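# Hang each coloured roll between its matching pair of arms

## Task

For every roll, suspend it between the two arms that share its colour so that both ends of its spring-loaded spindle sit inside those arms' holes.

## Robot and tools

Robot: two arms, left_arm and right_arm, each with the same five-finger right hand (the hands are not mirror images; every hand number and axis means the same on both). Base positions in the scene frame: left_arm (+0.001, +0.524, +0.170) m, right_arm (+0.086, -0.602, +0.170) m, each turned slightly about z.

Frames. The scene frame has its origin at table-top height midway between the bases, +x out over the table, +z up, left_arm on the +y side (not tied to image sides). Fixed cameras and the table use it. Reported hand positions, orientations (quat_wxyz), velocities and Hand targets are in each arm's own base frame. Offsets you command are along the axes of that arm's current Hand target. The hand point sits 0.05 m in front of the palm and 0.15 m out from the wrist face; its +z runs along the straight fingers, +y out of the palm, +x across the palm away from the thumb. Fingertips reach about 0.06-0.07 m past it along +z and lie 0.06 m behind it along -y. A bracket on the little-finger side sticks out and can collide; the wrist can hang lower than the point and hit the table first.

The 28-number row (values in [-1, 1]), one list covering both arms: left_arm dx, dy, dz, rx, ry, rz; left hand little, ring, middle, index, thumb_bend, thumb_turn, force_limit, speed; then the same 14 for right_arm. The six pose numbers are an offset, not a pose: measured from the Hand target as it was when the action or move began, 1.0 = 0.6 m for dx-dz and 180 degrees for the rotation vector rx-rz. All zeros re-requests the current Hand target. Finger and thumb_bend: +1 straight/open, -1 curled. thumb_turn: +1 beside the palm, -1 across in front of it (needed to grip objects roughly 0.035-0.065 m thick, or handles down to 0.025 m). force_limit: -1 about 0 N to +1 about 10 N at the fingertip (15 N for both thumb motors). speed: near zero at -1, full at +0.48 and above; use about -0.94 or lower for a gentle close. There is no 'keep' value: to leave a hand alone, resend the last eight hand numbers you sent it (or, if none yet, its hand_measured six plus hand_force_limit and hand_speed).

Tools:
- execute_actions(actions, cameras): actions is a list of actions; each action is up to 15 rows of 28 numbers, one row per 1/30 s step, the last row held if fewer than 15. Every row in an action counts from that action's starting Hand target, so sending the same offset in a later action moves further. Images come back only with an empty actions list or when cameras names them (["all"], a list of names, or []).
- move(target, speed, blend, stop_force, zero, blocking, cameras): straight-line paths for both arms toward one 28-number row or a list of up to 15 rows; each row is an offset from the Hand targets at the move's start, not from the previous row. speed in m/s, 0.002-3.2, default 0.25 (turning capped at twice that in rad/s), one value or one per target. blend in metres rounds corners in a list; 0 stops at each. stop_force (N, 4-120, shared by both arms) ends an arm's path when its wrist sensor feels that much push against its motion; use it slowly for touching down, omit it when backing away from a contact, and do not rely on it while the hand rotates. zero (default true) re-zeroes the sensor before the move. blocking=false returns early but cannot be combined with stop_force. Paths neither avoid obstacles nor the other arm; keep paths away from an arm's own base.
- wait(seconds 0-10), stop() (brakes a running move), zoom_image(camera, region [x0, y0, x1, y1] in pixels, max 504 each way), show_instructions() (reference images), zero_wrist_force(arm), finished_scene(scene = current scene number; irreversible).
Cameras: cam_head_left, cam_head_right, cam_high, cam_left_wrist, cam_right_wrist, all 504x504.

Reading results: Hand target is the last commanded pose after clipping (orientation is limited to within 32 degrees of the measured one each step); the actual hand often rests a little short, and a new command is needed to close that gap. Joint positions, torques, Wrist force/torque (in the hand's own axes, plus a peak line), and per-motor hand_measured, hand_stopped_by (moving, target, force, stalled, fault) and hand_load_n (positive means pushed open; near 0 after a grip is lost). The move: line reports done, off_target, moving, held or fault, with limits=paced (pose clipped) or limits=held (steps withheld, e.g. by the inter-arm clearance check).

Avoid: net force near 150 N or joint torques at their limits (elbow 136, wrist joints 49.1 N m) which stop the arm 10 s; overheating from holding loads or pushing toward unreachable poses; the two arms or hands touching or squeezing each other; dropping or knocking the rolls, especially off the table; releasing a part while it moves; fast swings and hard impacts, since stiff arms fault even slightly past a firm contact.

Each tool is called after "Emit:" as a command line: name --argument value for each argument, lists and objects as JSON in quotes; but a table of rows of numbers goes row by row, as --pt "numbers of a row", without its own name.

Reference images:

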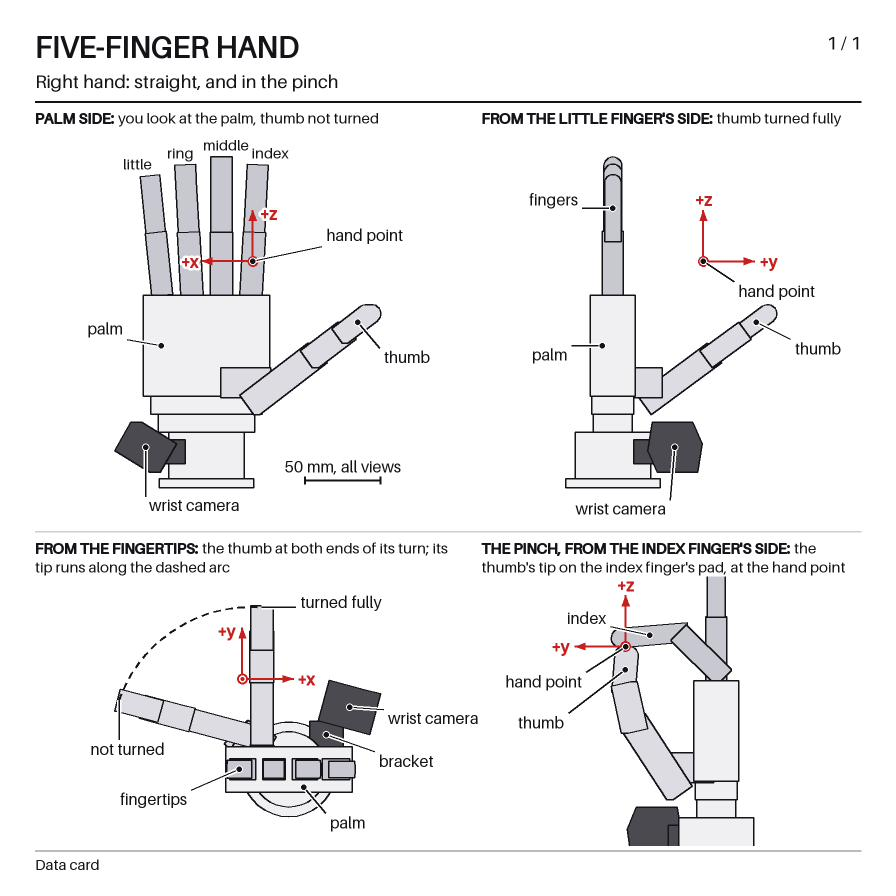

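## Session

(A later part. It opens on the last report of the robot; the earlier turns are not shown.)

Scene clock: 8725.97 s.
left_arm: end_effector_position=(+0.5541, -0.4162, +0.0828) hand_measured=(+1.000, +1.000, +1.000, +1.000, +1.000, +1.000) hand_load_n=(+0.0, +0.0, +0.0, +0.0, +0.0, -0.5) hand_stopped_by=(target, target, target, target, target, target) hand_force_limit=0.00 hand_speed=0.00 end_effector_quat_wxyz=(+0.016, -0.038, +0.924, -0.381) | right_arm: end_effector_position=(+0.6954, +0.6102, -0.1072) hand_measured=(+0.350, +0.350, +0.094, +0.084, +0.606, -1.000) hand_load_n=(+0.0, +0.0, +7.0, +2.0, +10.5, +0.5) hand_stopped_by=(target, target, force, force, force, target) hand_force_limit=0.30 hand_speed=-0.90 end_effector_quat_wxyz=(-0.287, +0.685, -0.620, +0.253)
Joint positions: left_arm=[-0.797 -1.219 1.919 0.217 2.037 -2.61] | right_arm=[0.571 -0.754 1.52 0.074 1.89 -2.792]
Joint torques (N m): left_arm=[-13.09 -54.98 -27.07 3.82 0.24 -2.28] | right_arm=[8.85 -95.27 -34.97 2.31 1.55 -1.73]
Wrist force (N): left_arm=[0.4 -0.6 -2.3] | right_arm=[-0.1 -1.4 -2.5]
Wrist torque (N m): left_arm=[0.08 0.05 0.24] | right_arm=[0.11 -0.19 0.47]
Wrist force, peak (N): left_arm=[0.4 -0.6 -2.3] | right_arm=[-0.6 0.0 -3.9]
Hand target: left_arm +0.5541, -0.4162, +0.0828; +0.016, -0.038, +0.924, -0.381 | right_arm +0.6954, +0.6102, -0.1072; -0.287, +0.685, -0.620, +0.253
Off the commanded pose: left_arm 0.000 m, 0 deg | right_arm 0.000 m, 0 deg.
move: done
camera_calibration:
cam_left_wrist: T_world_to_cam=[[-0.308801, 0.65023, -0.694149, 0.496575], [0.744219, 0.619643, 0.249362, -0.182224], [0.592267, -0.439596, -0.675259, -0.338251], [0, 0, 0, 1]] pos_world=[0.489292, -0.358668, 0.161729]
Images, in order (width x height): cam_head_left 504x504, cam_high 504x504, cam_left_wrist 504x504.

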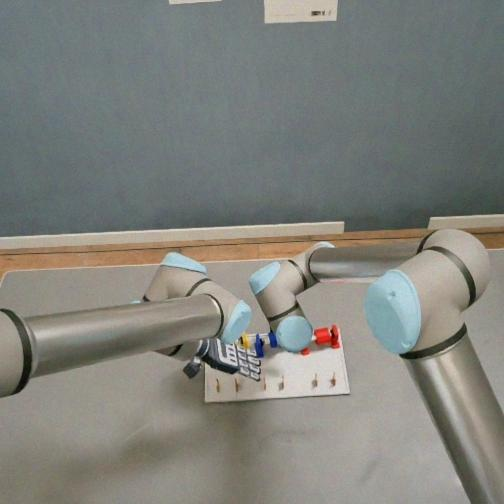

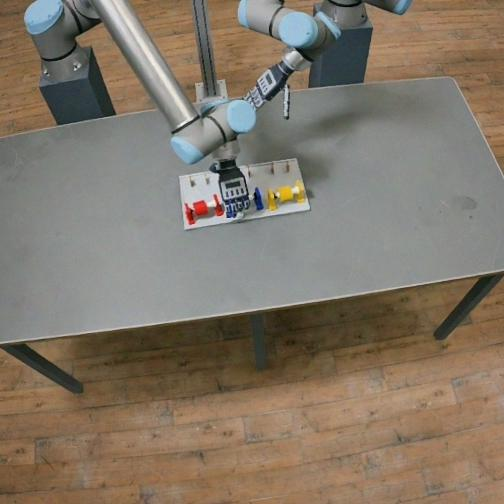

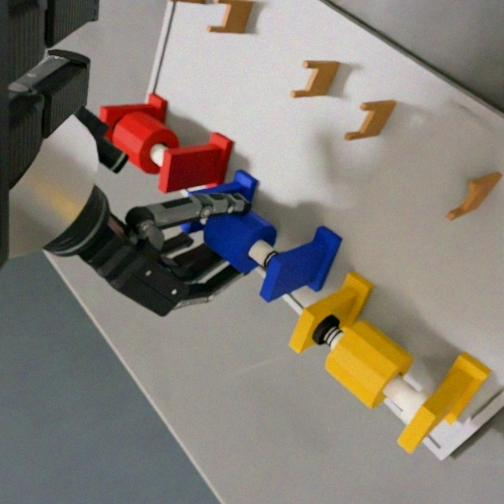

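Emit:
move --target '[0, 0, 0, 0, 0, 0, 1, 1, 1, 1, 1, 1, 0, 0, 0, 0, 0, 0, 0, 0, 0.35, 0.35, 0.35, 0.35, 0.95, -1, 0.3, -0.7]' --speed 0.02

Emit:
move --target '[0, 0, 0, 0, 0, 0, 1, 1, 1, 1, 1, 1, 0, 0, 0, 0, -0.2, 0, 0, 0, 0.35, 0.35, 0.35, 0.35, 0.95, -1, 0.3, -0.7]' --speed 0.05 --stop_force 5 --cameras '["all"]'

Emit:
zoom_image --camera "cam_left_wrist" --region '[150, 130, 330, 310]'

Emit:
zoom_image --camera "cam_high" --region '[175, 165, 315, 235]'

Scene clock: 8735.03 s.
left_arm: end_effector_position=(+0.5541, -0.4162, +0.0828) hand_measured=(+1.000, +1.000, +1.000, +1.000, +1.000, +1.000) hand_load_n=(+0.0, +0.0, +0.0, +0.0, +0.0, +0.0) hand_stopped_by=(target, target, target, target, target, target) hand_force_limit=0.00 hand_speed=0.00 end_effector_quat_wxyz=(+0.016, -0.038, +0.924, -0.381) | right_arm: end_effector_position=(+0.6954, +0.6102, -0.1072) hand_measured=(+0.350, +0.350, +0.350, +0.350, +0.950, -1.000) hand_load_n=(+0.0, +0.0, +0.5, +0.0, +0.0, +0.0) hand_stopped_by=(target, target, target, target, target, target) hand_force_limit=0.30 hand_speed=-0.70 end_effector_quat_wxyz=(-0.287, +0.685, -0.620, +0.253)
Joint positions: left_arm=[-0.797 -1.219 1.919 0.217 2.037 -2.61] | right_arm=[0.571 -0.754 1.52 0.074 1.89 -2.792]
Joint torques (N m): left_arm=[-14.68 -55.91 -27.09 3.63 0.05 -2.42] | right_arm=[-15.08 -106.38 -26.88 1.69 -0.48 3.77]
Wrist force (N): left_arm=[-0.1 -0.1 -1.9] | right_arm=[0.5 -0.9 -0.3]
Wrist torque (N m): left_arm=[0.13 0.12 0.23] | right_arm=[0.16 -0.17 0.46]
Wrist force, peak (N): left_arm=[0.2 -0.1 -2.3] | right_arm=[-0.3 -1.2 -3.0]
Hand target: left_arm +0.5541, -0.4162, +0.0828; +0.016, -0.038, +0.924, -0.381 | right_arm +0.6954, +0.6102, -0.1072; -0.287, +0.685, -0.620, +0.253
Off the commanded pose: left_arm 0.000 m, 0 deg | right_arm 0.000 m, 0 deg.
move: done

Scene clock: 8736.80 s.
left_arm: end_effector_position=(+0.5541, -0.4162, +0.0828) hand_measured=(+1.000, +1.000, +1.000, +1.000, +1.000, +1.000) hand_load_n=(+0.0, +0.0, +0.0, +0.0, +0.0, +0.0) hand_stopped_by=(target, target, target, target, target, target) hand_force_limit=0.00 hand_speed=0.00 end_effector_quat_wxyz=(+0.016, -0.038, +0.924, -0.381) | right_arm: end_effector_position=(+0.6738, +0.6078, -0.0854) hand_measured=(+0.350, +0.350, +0.350, +0.350, +0.950, -1.000) hand_load_n=(+0.0, +5.0, +0.0, +0.0, +0.0, +0.0) hand_stopped_by=(target, target, target, target, target, target) hand_force_limit=0.30 hand_speed=-0.70 end_effector_quat_wxyz=(-0.287, +0.685, -0.620, +0.253)
Joint positions: left_arm=[-0.797 -1.219 1.919 0.217 2.037 -2.61] | right_arm=[0.584 -0.798 1.559 0.082 1.898 -2.782]
Joint torques (N m): left_arm=[-12.74 -57.08 -26.36 3.91 -0.14 -2.04] | right_arm=[-18.91 -107.62 -15.65 1.72 -1.02 -3.18]
Wrist force (N): left_arm=[0.2 -0.5 -1.7] | right_arm=[-0.9 -3.8 0.5]
Wrist torque (N m): left_arm=[0.06 0.06 0.24] | right_arm=[0.47 -0.26 0.08]
Wrist force, peak (N): left_arm=[0.3 -0.6 -2.3] | right_arm=[-0.8 -8.2 12.0]
Hand target: left_arm +0.5541, -0.4162, +0.0828; +0.016, -0.038, +0.924, -0.381 | right_arm +0.6738, +0.6078, -0.0854; -0.287, +0.685, -0.620, +0.253 (not the last commanded pose)
Off the commanded pose: left_arm 0.000 m, 0 deg | right_arm 0.089 m, 0 deg.
move: contact (right_arm)
camera_calibration:
cam_left_wrist: T_world_to_cam=[[-0.308801, 0.65023, -0.694149, 0.496575], [0.744219, 0.619643, 0.249362, -0.182224], [0.592267, -0.439596, -0.675259, -0.338251], [0, 0, 0, 1]] pos_world=[0.489292, -0.358668, 0.161729]
cam_right_wrist: T_world_to_cam=[[-0.657375, -0.294031, -0.693832, 0.564479], [-0.642607, 0.699638, 0.31235, 0.0198115], [0.393591, 0.651193, -0.648871, -0.605399], [0, 0, 0, 1]] pos_world=[0.622085, 0.546346, -0.00736052]

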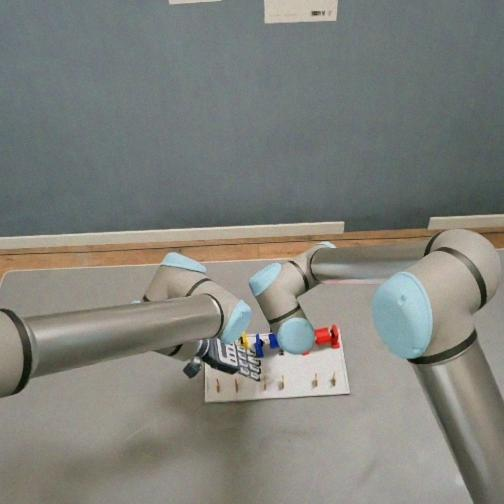

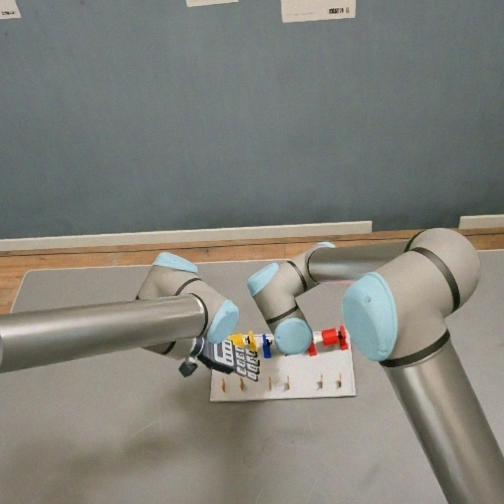

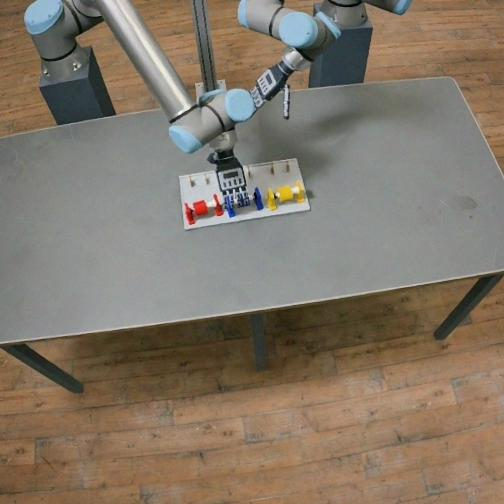

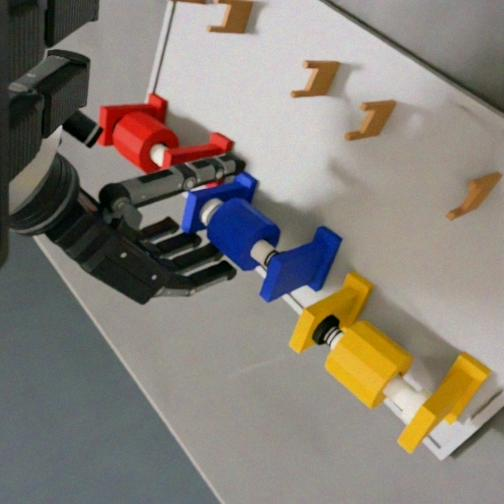

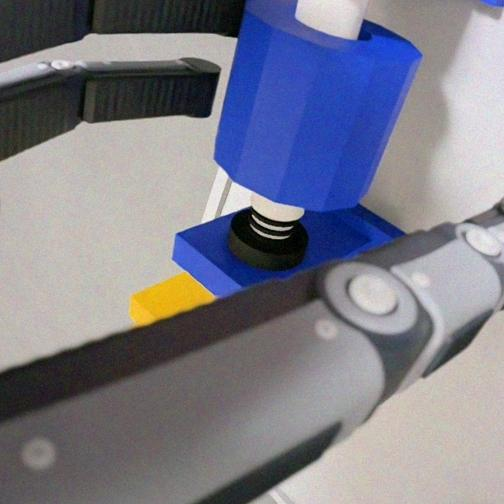

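Scaled by 2.800 from the camera's 504x504 image, which has a finer 720x720 frame.

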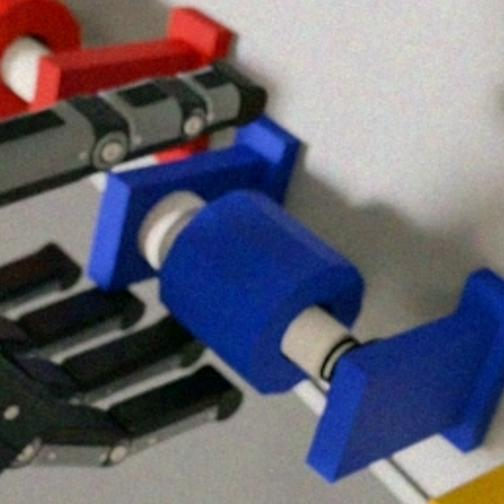

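Scaled by 3.600 from the camera's 504x504 image, which has a finer 720x720 frame.

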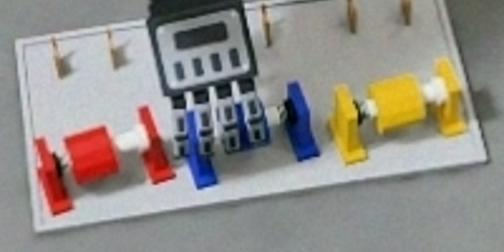

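Emit:
move --target '[0, 0, 0, 0, 0, 0, 1, 1, 1, 1, 1, 1, 0, 0, -0.00067, -0.00941, 0.00942, 0, 0, 0, 0.35, 0.35, 0.35, 0.35, 0.95, -1, 0.3, -0.7]' --speed 0.03

Emit:
move --target '[0, 0, 0, 0, 0, 0, 1, 1, 1, 1, 1, 1, 0, 0, 0, 0, 0, 0, 0, 0, 0.7, 0.7, 0.35, 0.35, 0.95, -1, 0.3, -0.7]' --speed 0.03 --cameras '["cam_high", "cam_left_wrist"]'

Emit:
zoom_image --camera "cam_high" --region '[205, 165, 275, 220]'

Scene clock: 8758.00 s.
left_arm: end_effector_position=(+0.5541, -0.4162, +0.0828) hand_measured=(+1.000, +1.000, +1.000, +1.000, +1.000, +1.000) hand_load_n=(+0.0, +0.0, +0.0, +0.0, +0.0, -0.5) hand_stopped_by=(target, target, target, target, target, target) hand_force_limit=0.00 hand_speed=0.00 end_effector_quat_wxyz=(+0.016, -0.038, +0.924, -0.381) | right_arm: end_effector_position=(+0.6819, +0.6090, -0.0853) hand_measured=(+0.350, +0.350, +0.350, +0.350, +0.950, -1.000) hand_load_n=(+0.0, +0.0, +0.0, +0.0, +0.0, +0.0) hand_stopped_by=(target, target, target, target, target, target) hand_force_limit=0.30 hand_speed=-0.70 end_effector_quat_wxyz=(-0.287, +0.685, -0.620, +0.253)
Joint positions: left_arm=[-0.797 -1.219 1.919 0.217 2.037 -2.61] | right_arm=[0.579 -0.791 1.543 0.089 1.895 -2.785]
Joint torques (N m): left_arm=[-15.3 -56.18 -27.13 4.1 -0.14 -2.45] | right_arm=[-5.1 -103.29 -22.77 1.89 -0.26 -1.71]
Wrist force (N): left_arm=[-0.2 -0.2 -1.6] | right_arm=[0.1 -0.7 -0.7]
Wrist torque (N m): left_arm=[0.10 0.11 0.23] | right_arm=[0.25 -0.08 0.40]
Wrist force, peak (N): left_arm=[-0.2 -0.2 -2.3] | right_arm=[-1.4 -4.7 0.6]
Hand target: left_arm +0.5541, -0.4162, +0.0828; +0.016, -0.038, +0.924, -0.381 | right_arm +0.6817, +0.6090, -0.0854; -0.287, +0.685, -0.620, +0.253
Off the commanded pose: left_arm 0.000 m, 0 deg | right_arm 0.000 m, 0 deg.
move: done

Scene clock: 8758.70 s.
left_arm: end_effector_position=(+0.5541, -0.4162, +0.0828) hand_measured=(+1.000, +1.000, +1.000, +1.000, +1.000, +1.000) hand_load_n=(+0.0, +0.0, +0.0, +0.0, +0.0, +0.0) hand_stopped_by=(target, target, target, target, target, target) hand_force_limit=0.00 hand_speed=0.00 end_effector_quat_wxyz=(+0.016, -0.038, +0.924, -0.381) | right_arm: end_effector_position=(+0.6817, +0.6090, -0.0854) hand_measured=(+0.700, +0.700, +0.350, +0.350, +0.950, -1.000) hand_load_n=(+0.0, +0.0, +0.0, +0.0, +0.0, +0.0) hand_stopped_by=(target, target, target, target, target, target) hand_force_limit=0.30 hand_speed=-0.70 end_effector_quat_wxyz=(-0.287, +0.685, -0.620, +0.253)
Joint positions: left_arm=[-0.797 -1.219 1.919 0.217 2.037 -2.61] | right_arm=[0.579 -0.791 1.543 0.089 1.895 -2.785]
Joint torques (N m): left_arm=[-13.53 -58.47 -26.88 3.78 -0.12 -1.87] | right_arm=[17.16 -109.94 -19.95 -0.13 2.18 3.3]
Wrist force (N): left_arm=[0.3 -0.2 -1.6] | right_arm=[0.3 -0.4 -0.3]
Wrist torque (N m): left_arm=[0.09 0.04 0.25] | right_arm=[0.26 -0.12 0.42]
Wrist force, peak (N): left_arm=[-0.1 0.0 -2.3] | right_arm=[0.6 -0.8 -0.9]
Hand target: left_arm +0.5541, -0.4162, +0.0828; +0.016, -0.038, +0.924, -0.381 | right_arm +0.6817, +0.6090, -0.0854; -0.287, +0.685, -0.620, +0.253
Off the commanded pose: left_arm 0.000 m, 0 deg | right_arm 0.000 m, 0 deg.
move: done
camera_calibration:
cam_left_wrist: T_world_to_cam=[[-0.308801, 0.65023, -0.694149, 0.496575], [0.744219, 0.619643, 0.249362, -0.182224], [0.592267, -0.439596, -0.675259, -0.338251], [0, 0, 0, 1]] pos_world=[0.489292, -0.358668, 0.161729]
Images, in order (width x height): cam_high 504x504, cam_left_wrist 504x504.

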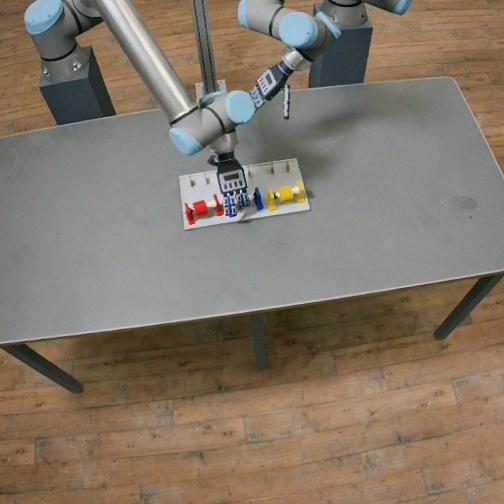

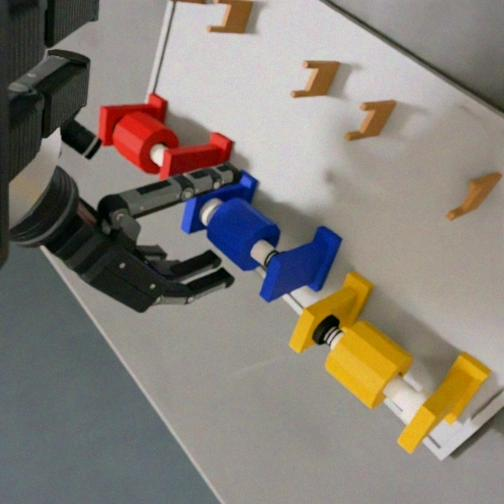

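Scaled by 7.200 from the camera's 504x504 image, which has a finer 720x720 frame.

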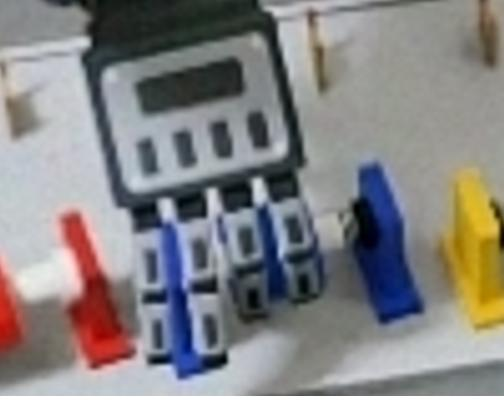

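Emit:
move --target '[0, 0, 0, 0, 0, 0, 1, 1, 1, 1, 1, 1, 0, 0, -0.0015, -0.1178, -0.1179, 0, 0, 0, 0.7, 0.7, 0.35, 0.35, 0.95, -1, 0.3, -0.7]' --speed 0.05 --stop_force 5

Emit:
move --target '[0, 0, 0, 0, 0, 0, 1, 1, 1, 1, 1, 1, 0, 0, 0.01, 0.1765, -0.1765, 0, 0, 0, 0.7, 0.7, 0.35, 0.35, 0.95, -1, 0.3, -0.7]' --speed 0.1 --cameras '["all"]'

Emit:
zoom_image --camera "cam_high" --region '[175, 165, 315, 235]'

Emit:
zoom_image --camera "cam_left_wrist" --region '[80, 80, 350, 350]'

Emit:
zoom_image --camera "cam_head_left" --region '[230, 315, 350, 405]'

Scene clock: 8772.97 s.
left_arm: end_effector_position=(+0.5541, -0.4162, +0.0828) hand_measured=(+1.000, +1.000, +1.000, +1.000, +1.000, +1.000) hand_load_n=(+0.0, -0.5, +0.0, +0.0, +0.0, -0.5) hand_stopped_by=(target, target, target, target, target, target) hand_force_limit=0.00 hand_speed=0.00 end_effector_quat_wxyz=(+0.016, -0.038, +0.924, -0.381) | right_arm: end_effector_position=(+0.6816, +0.6090, +0.0146) hand_measured=(+0.700, +0.700, +0.350, +0.350, +0.950, -1.000) hand_load_n=(+0.0, +0.0, +0.0, -0.5, +0.0, +0.0) hand_stopped_by=(target, target, target, target, target, target) hand_force_limit=0.30 hand_speed=-0.70 end_effector_quat_wxyz=(-0.287, +0.685, -0.620, +0.253)
Joint positions: left_arm=[-0.797 -1.219 1.919 0.217 2.037 -2.61] | right_arm=[0.58 -0.895 1.517 0.22 1.895 -2.785]
Joint torques (N m): left_arm=[-15.58 -57.2 -27.65 3.82 0.02 -2.27] | right_arm=[-16.62 -84.01 -23.84 0.02 -0.54 -2.78]
Wrist force (N): left_arm=[-0.1 -0.5 -1.8] | right_arm=[0.3 -0.5 -0.3]
Wrist torque (N m): left_arm=[0.06 0.11 0.22] | right_arm=[0.25 -0.15 0.41]
Wrist force, peak (N): left_arm=[0.3 -0.5 -2.2] | right_arm=[0.7 -1.6 -0.5]
Hand target: left_arm +0.5541, -0.4162, +0.0828; +0.016, -0.038, +0.924, -0.381 | right_arm +0.6816, +0.6089, +0.0146; -0.287, +0.685, -0.620, +0.253
Off the commanded pose: left_arm 0.000 m, 0 deg | right_arm 0.000 m, 0 deg.
move: done

Scene clock: 8774.80 s.
left_arm: end_effector_position=(+0.5541, -0.4162, +0.0828) hand_measured=(+1.000, +1.000, +1.000, +1.000, +1.000, +1.000) hand_load_n=(+0.0, +0.0, +0.0, +0.0, +0.0, +0.0) hand_stopped_by=(target, target, target, target, target, target) hand_force_limit=0.00 hand_speed=0.00 end_effector_quat_wxyz=(+0.016, -0.038, +0.924, -0.381) | right_arm: end_effector_position=(+0.5332, +0.5877, +0.0146) hand_measured=(+0.700, +0.700, +0.350, +0.350, +0.950, -1.000) hand_load_n=(+0.0, +0.0, +0.0, +0.0, +0.0, +0.0) hand_stopped_by=(target, target, target, target, target, target) hand_force_limit=0.30 hand_speed=-0.70 end_effector_quat_wxyz=(-0.287, +0.685, -0.620, +0.253)
Joint positions: left_arm=[-0.797 -1.219 1.919 0.217 2.037 -2.61] | right_arm=[0.68 -1.036 1.774 0.131 1.961 -2.704]
Joint torques (N m): left_arm=[-13.08 -58.96 -28.07 3.62 -0.1 -2.38] | right_arm=[-18.29 -69.24 -40 4.43 -1.14 -3.44]
Wrist force (N): left_arm=[-0.1 -0.3 -1.6] | right_arm=[0.1 -0.8 -0.3]
Wrist torque (N m): left_arm=[0.08 0.11 0.22] | right_arm=[0.22 -0.14 0.07]
Wrist force, peak (N): left_arm=[0.2 -0.7 -2.0] | right_arm=[0.5 -1.7 0.7]
Hand target: left_arm +0.5541, -0.4162, +0.0828; +0.016, -0.038, +0.924, -0.381 | right_arm +0.5333, +0.5877, +0.0145; -0.287, +0.685, -0.620, +0.253
Off the commanded pose: left_arm 0.000 m, 0 deg | right_arm 0.000 m, 0 deg.
move: done
camera_calibration:
cam_left_wrist: T_world_to_cam=[[-0.308801, 0.65023, -0.694149, 0.496575], [0.744219, 0.619643, 0.249362, -0.182224], [0.592267, -0.439596, -0.675259, -0.338251], [0, 0, 0, 1]] pos_world=[0.489292, -0.358668, 0.161729]
cam_right_wrist: T_world_to_cam=[[-0.657311, -0.293923, -0.693939, 0.535408], [-0.642621, 0.699614, 0.312375, -0.087733], [0.393675, 0.651267, -0.648745, -0.472306], [0, 0, 0, 1]] pos_world=[0.481486, 0.526346, 0.0925397]

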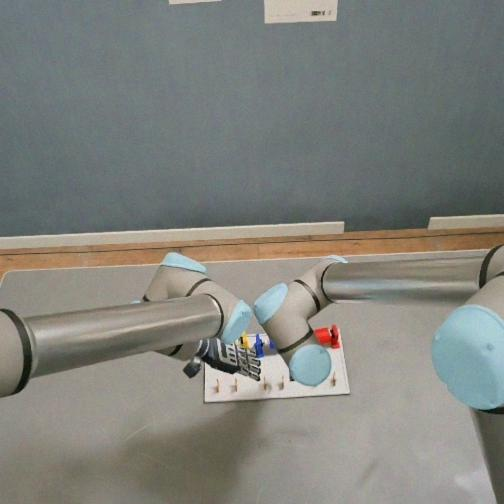

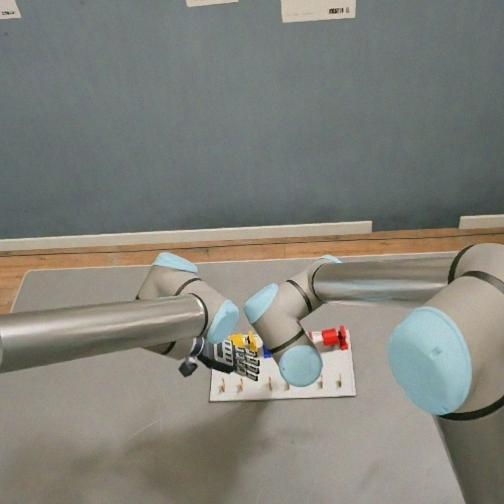

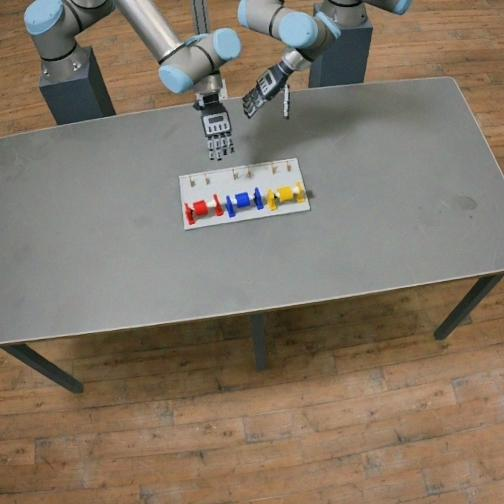

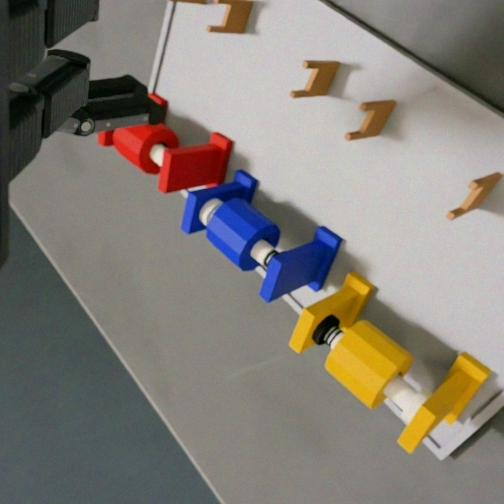

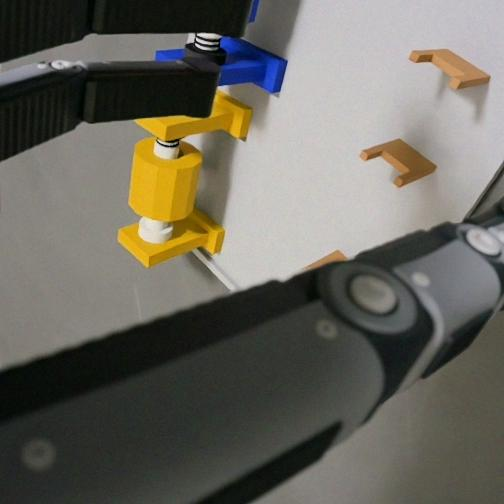

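Scaled by 3.600 from the camera's 504x504 image, which has a finer 720x720 frame.

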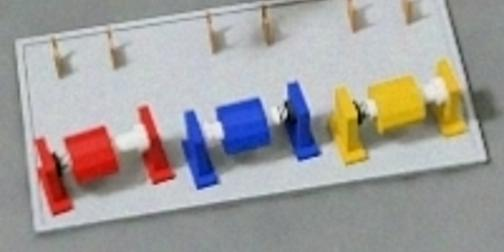

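Scaled by 1.867 from the camera's 504x504 image, which has a finer 720x720 frame.

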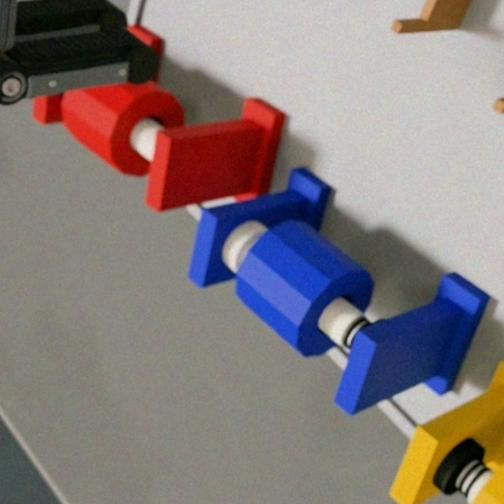

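Scaled by 4.200 from the camera's 504x504 image, which has a finer 720x720 frame.

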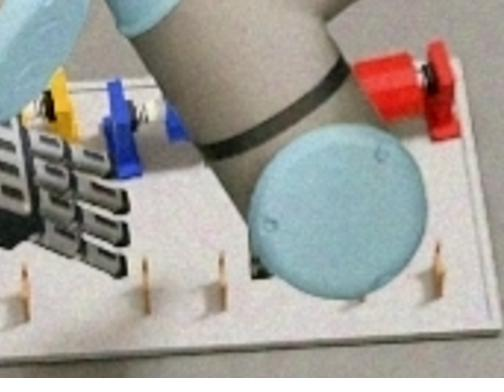

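Emit:
zoom_image --camera "cam_left_wrist" --region '[165, 160, 265, 260]'

Emit:
zoom_image --camera "cam_left_wrist" --region '[90, 90, 240, 240]'

Emit:
zoom_image --camera "cam_high" --region '[180, 185, 240, 235]'

Emit:
zoom_image --camera "cam_high" --region '[220, 175, 270, 225]'

Scaled by 5.040 from the camera's 504x504 image, which has a finer 720x720 frame.

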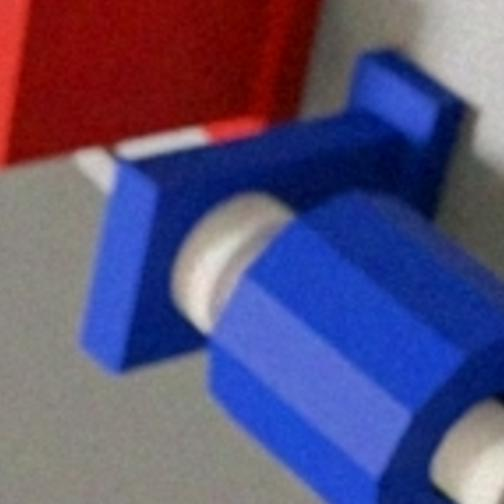

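Scaled by 3.360 from the camera's 504x504 image, which has a finer 720x720 frame.

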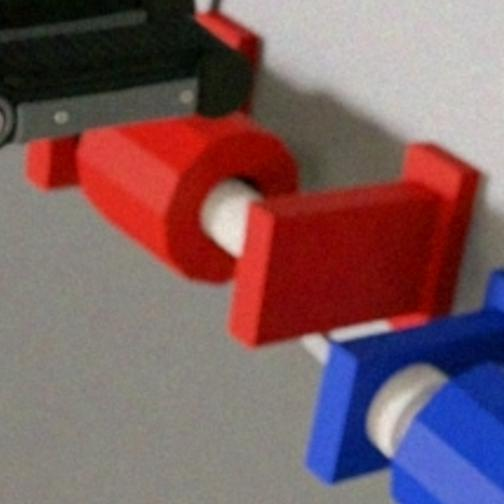

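Scaled by 8.400 from the camera's 504x504 image, which has a finer 720x720 frame.

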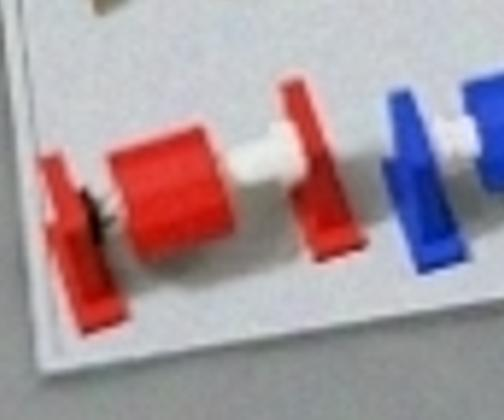

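Scaled by 10.080 from the camera's 504x504 image, which has a finer 720x720 frame.

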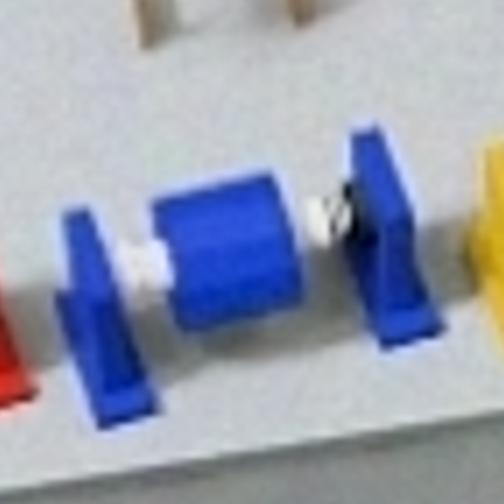

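Emit:
finished_scene --scene 1

The scene is finished: the task was done.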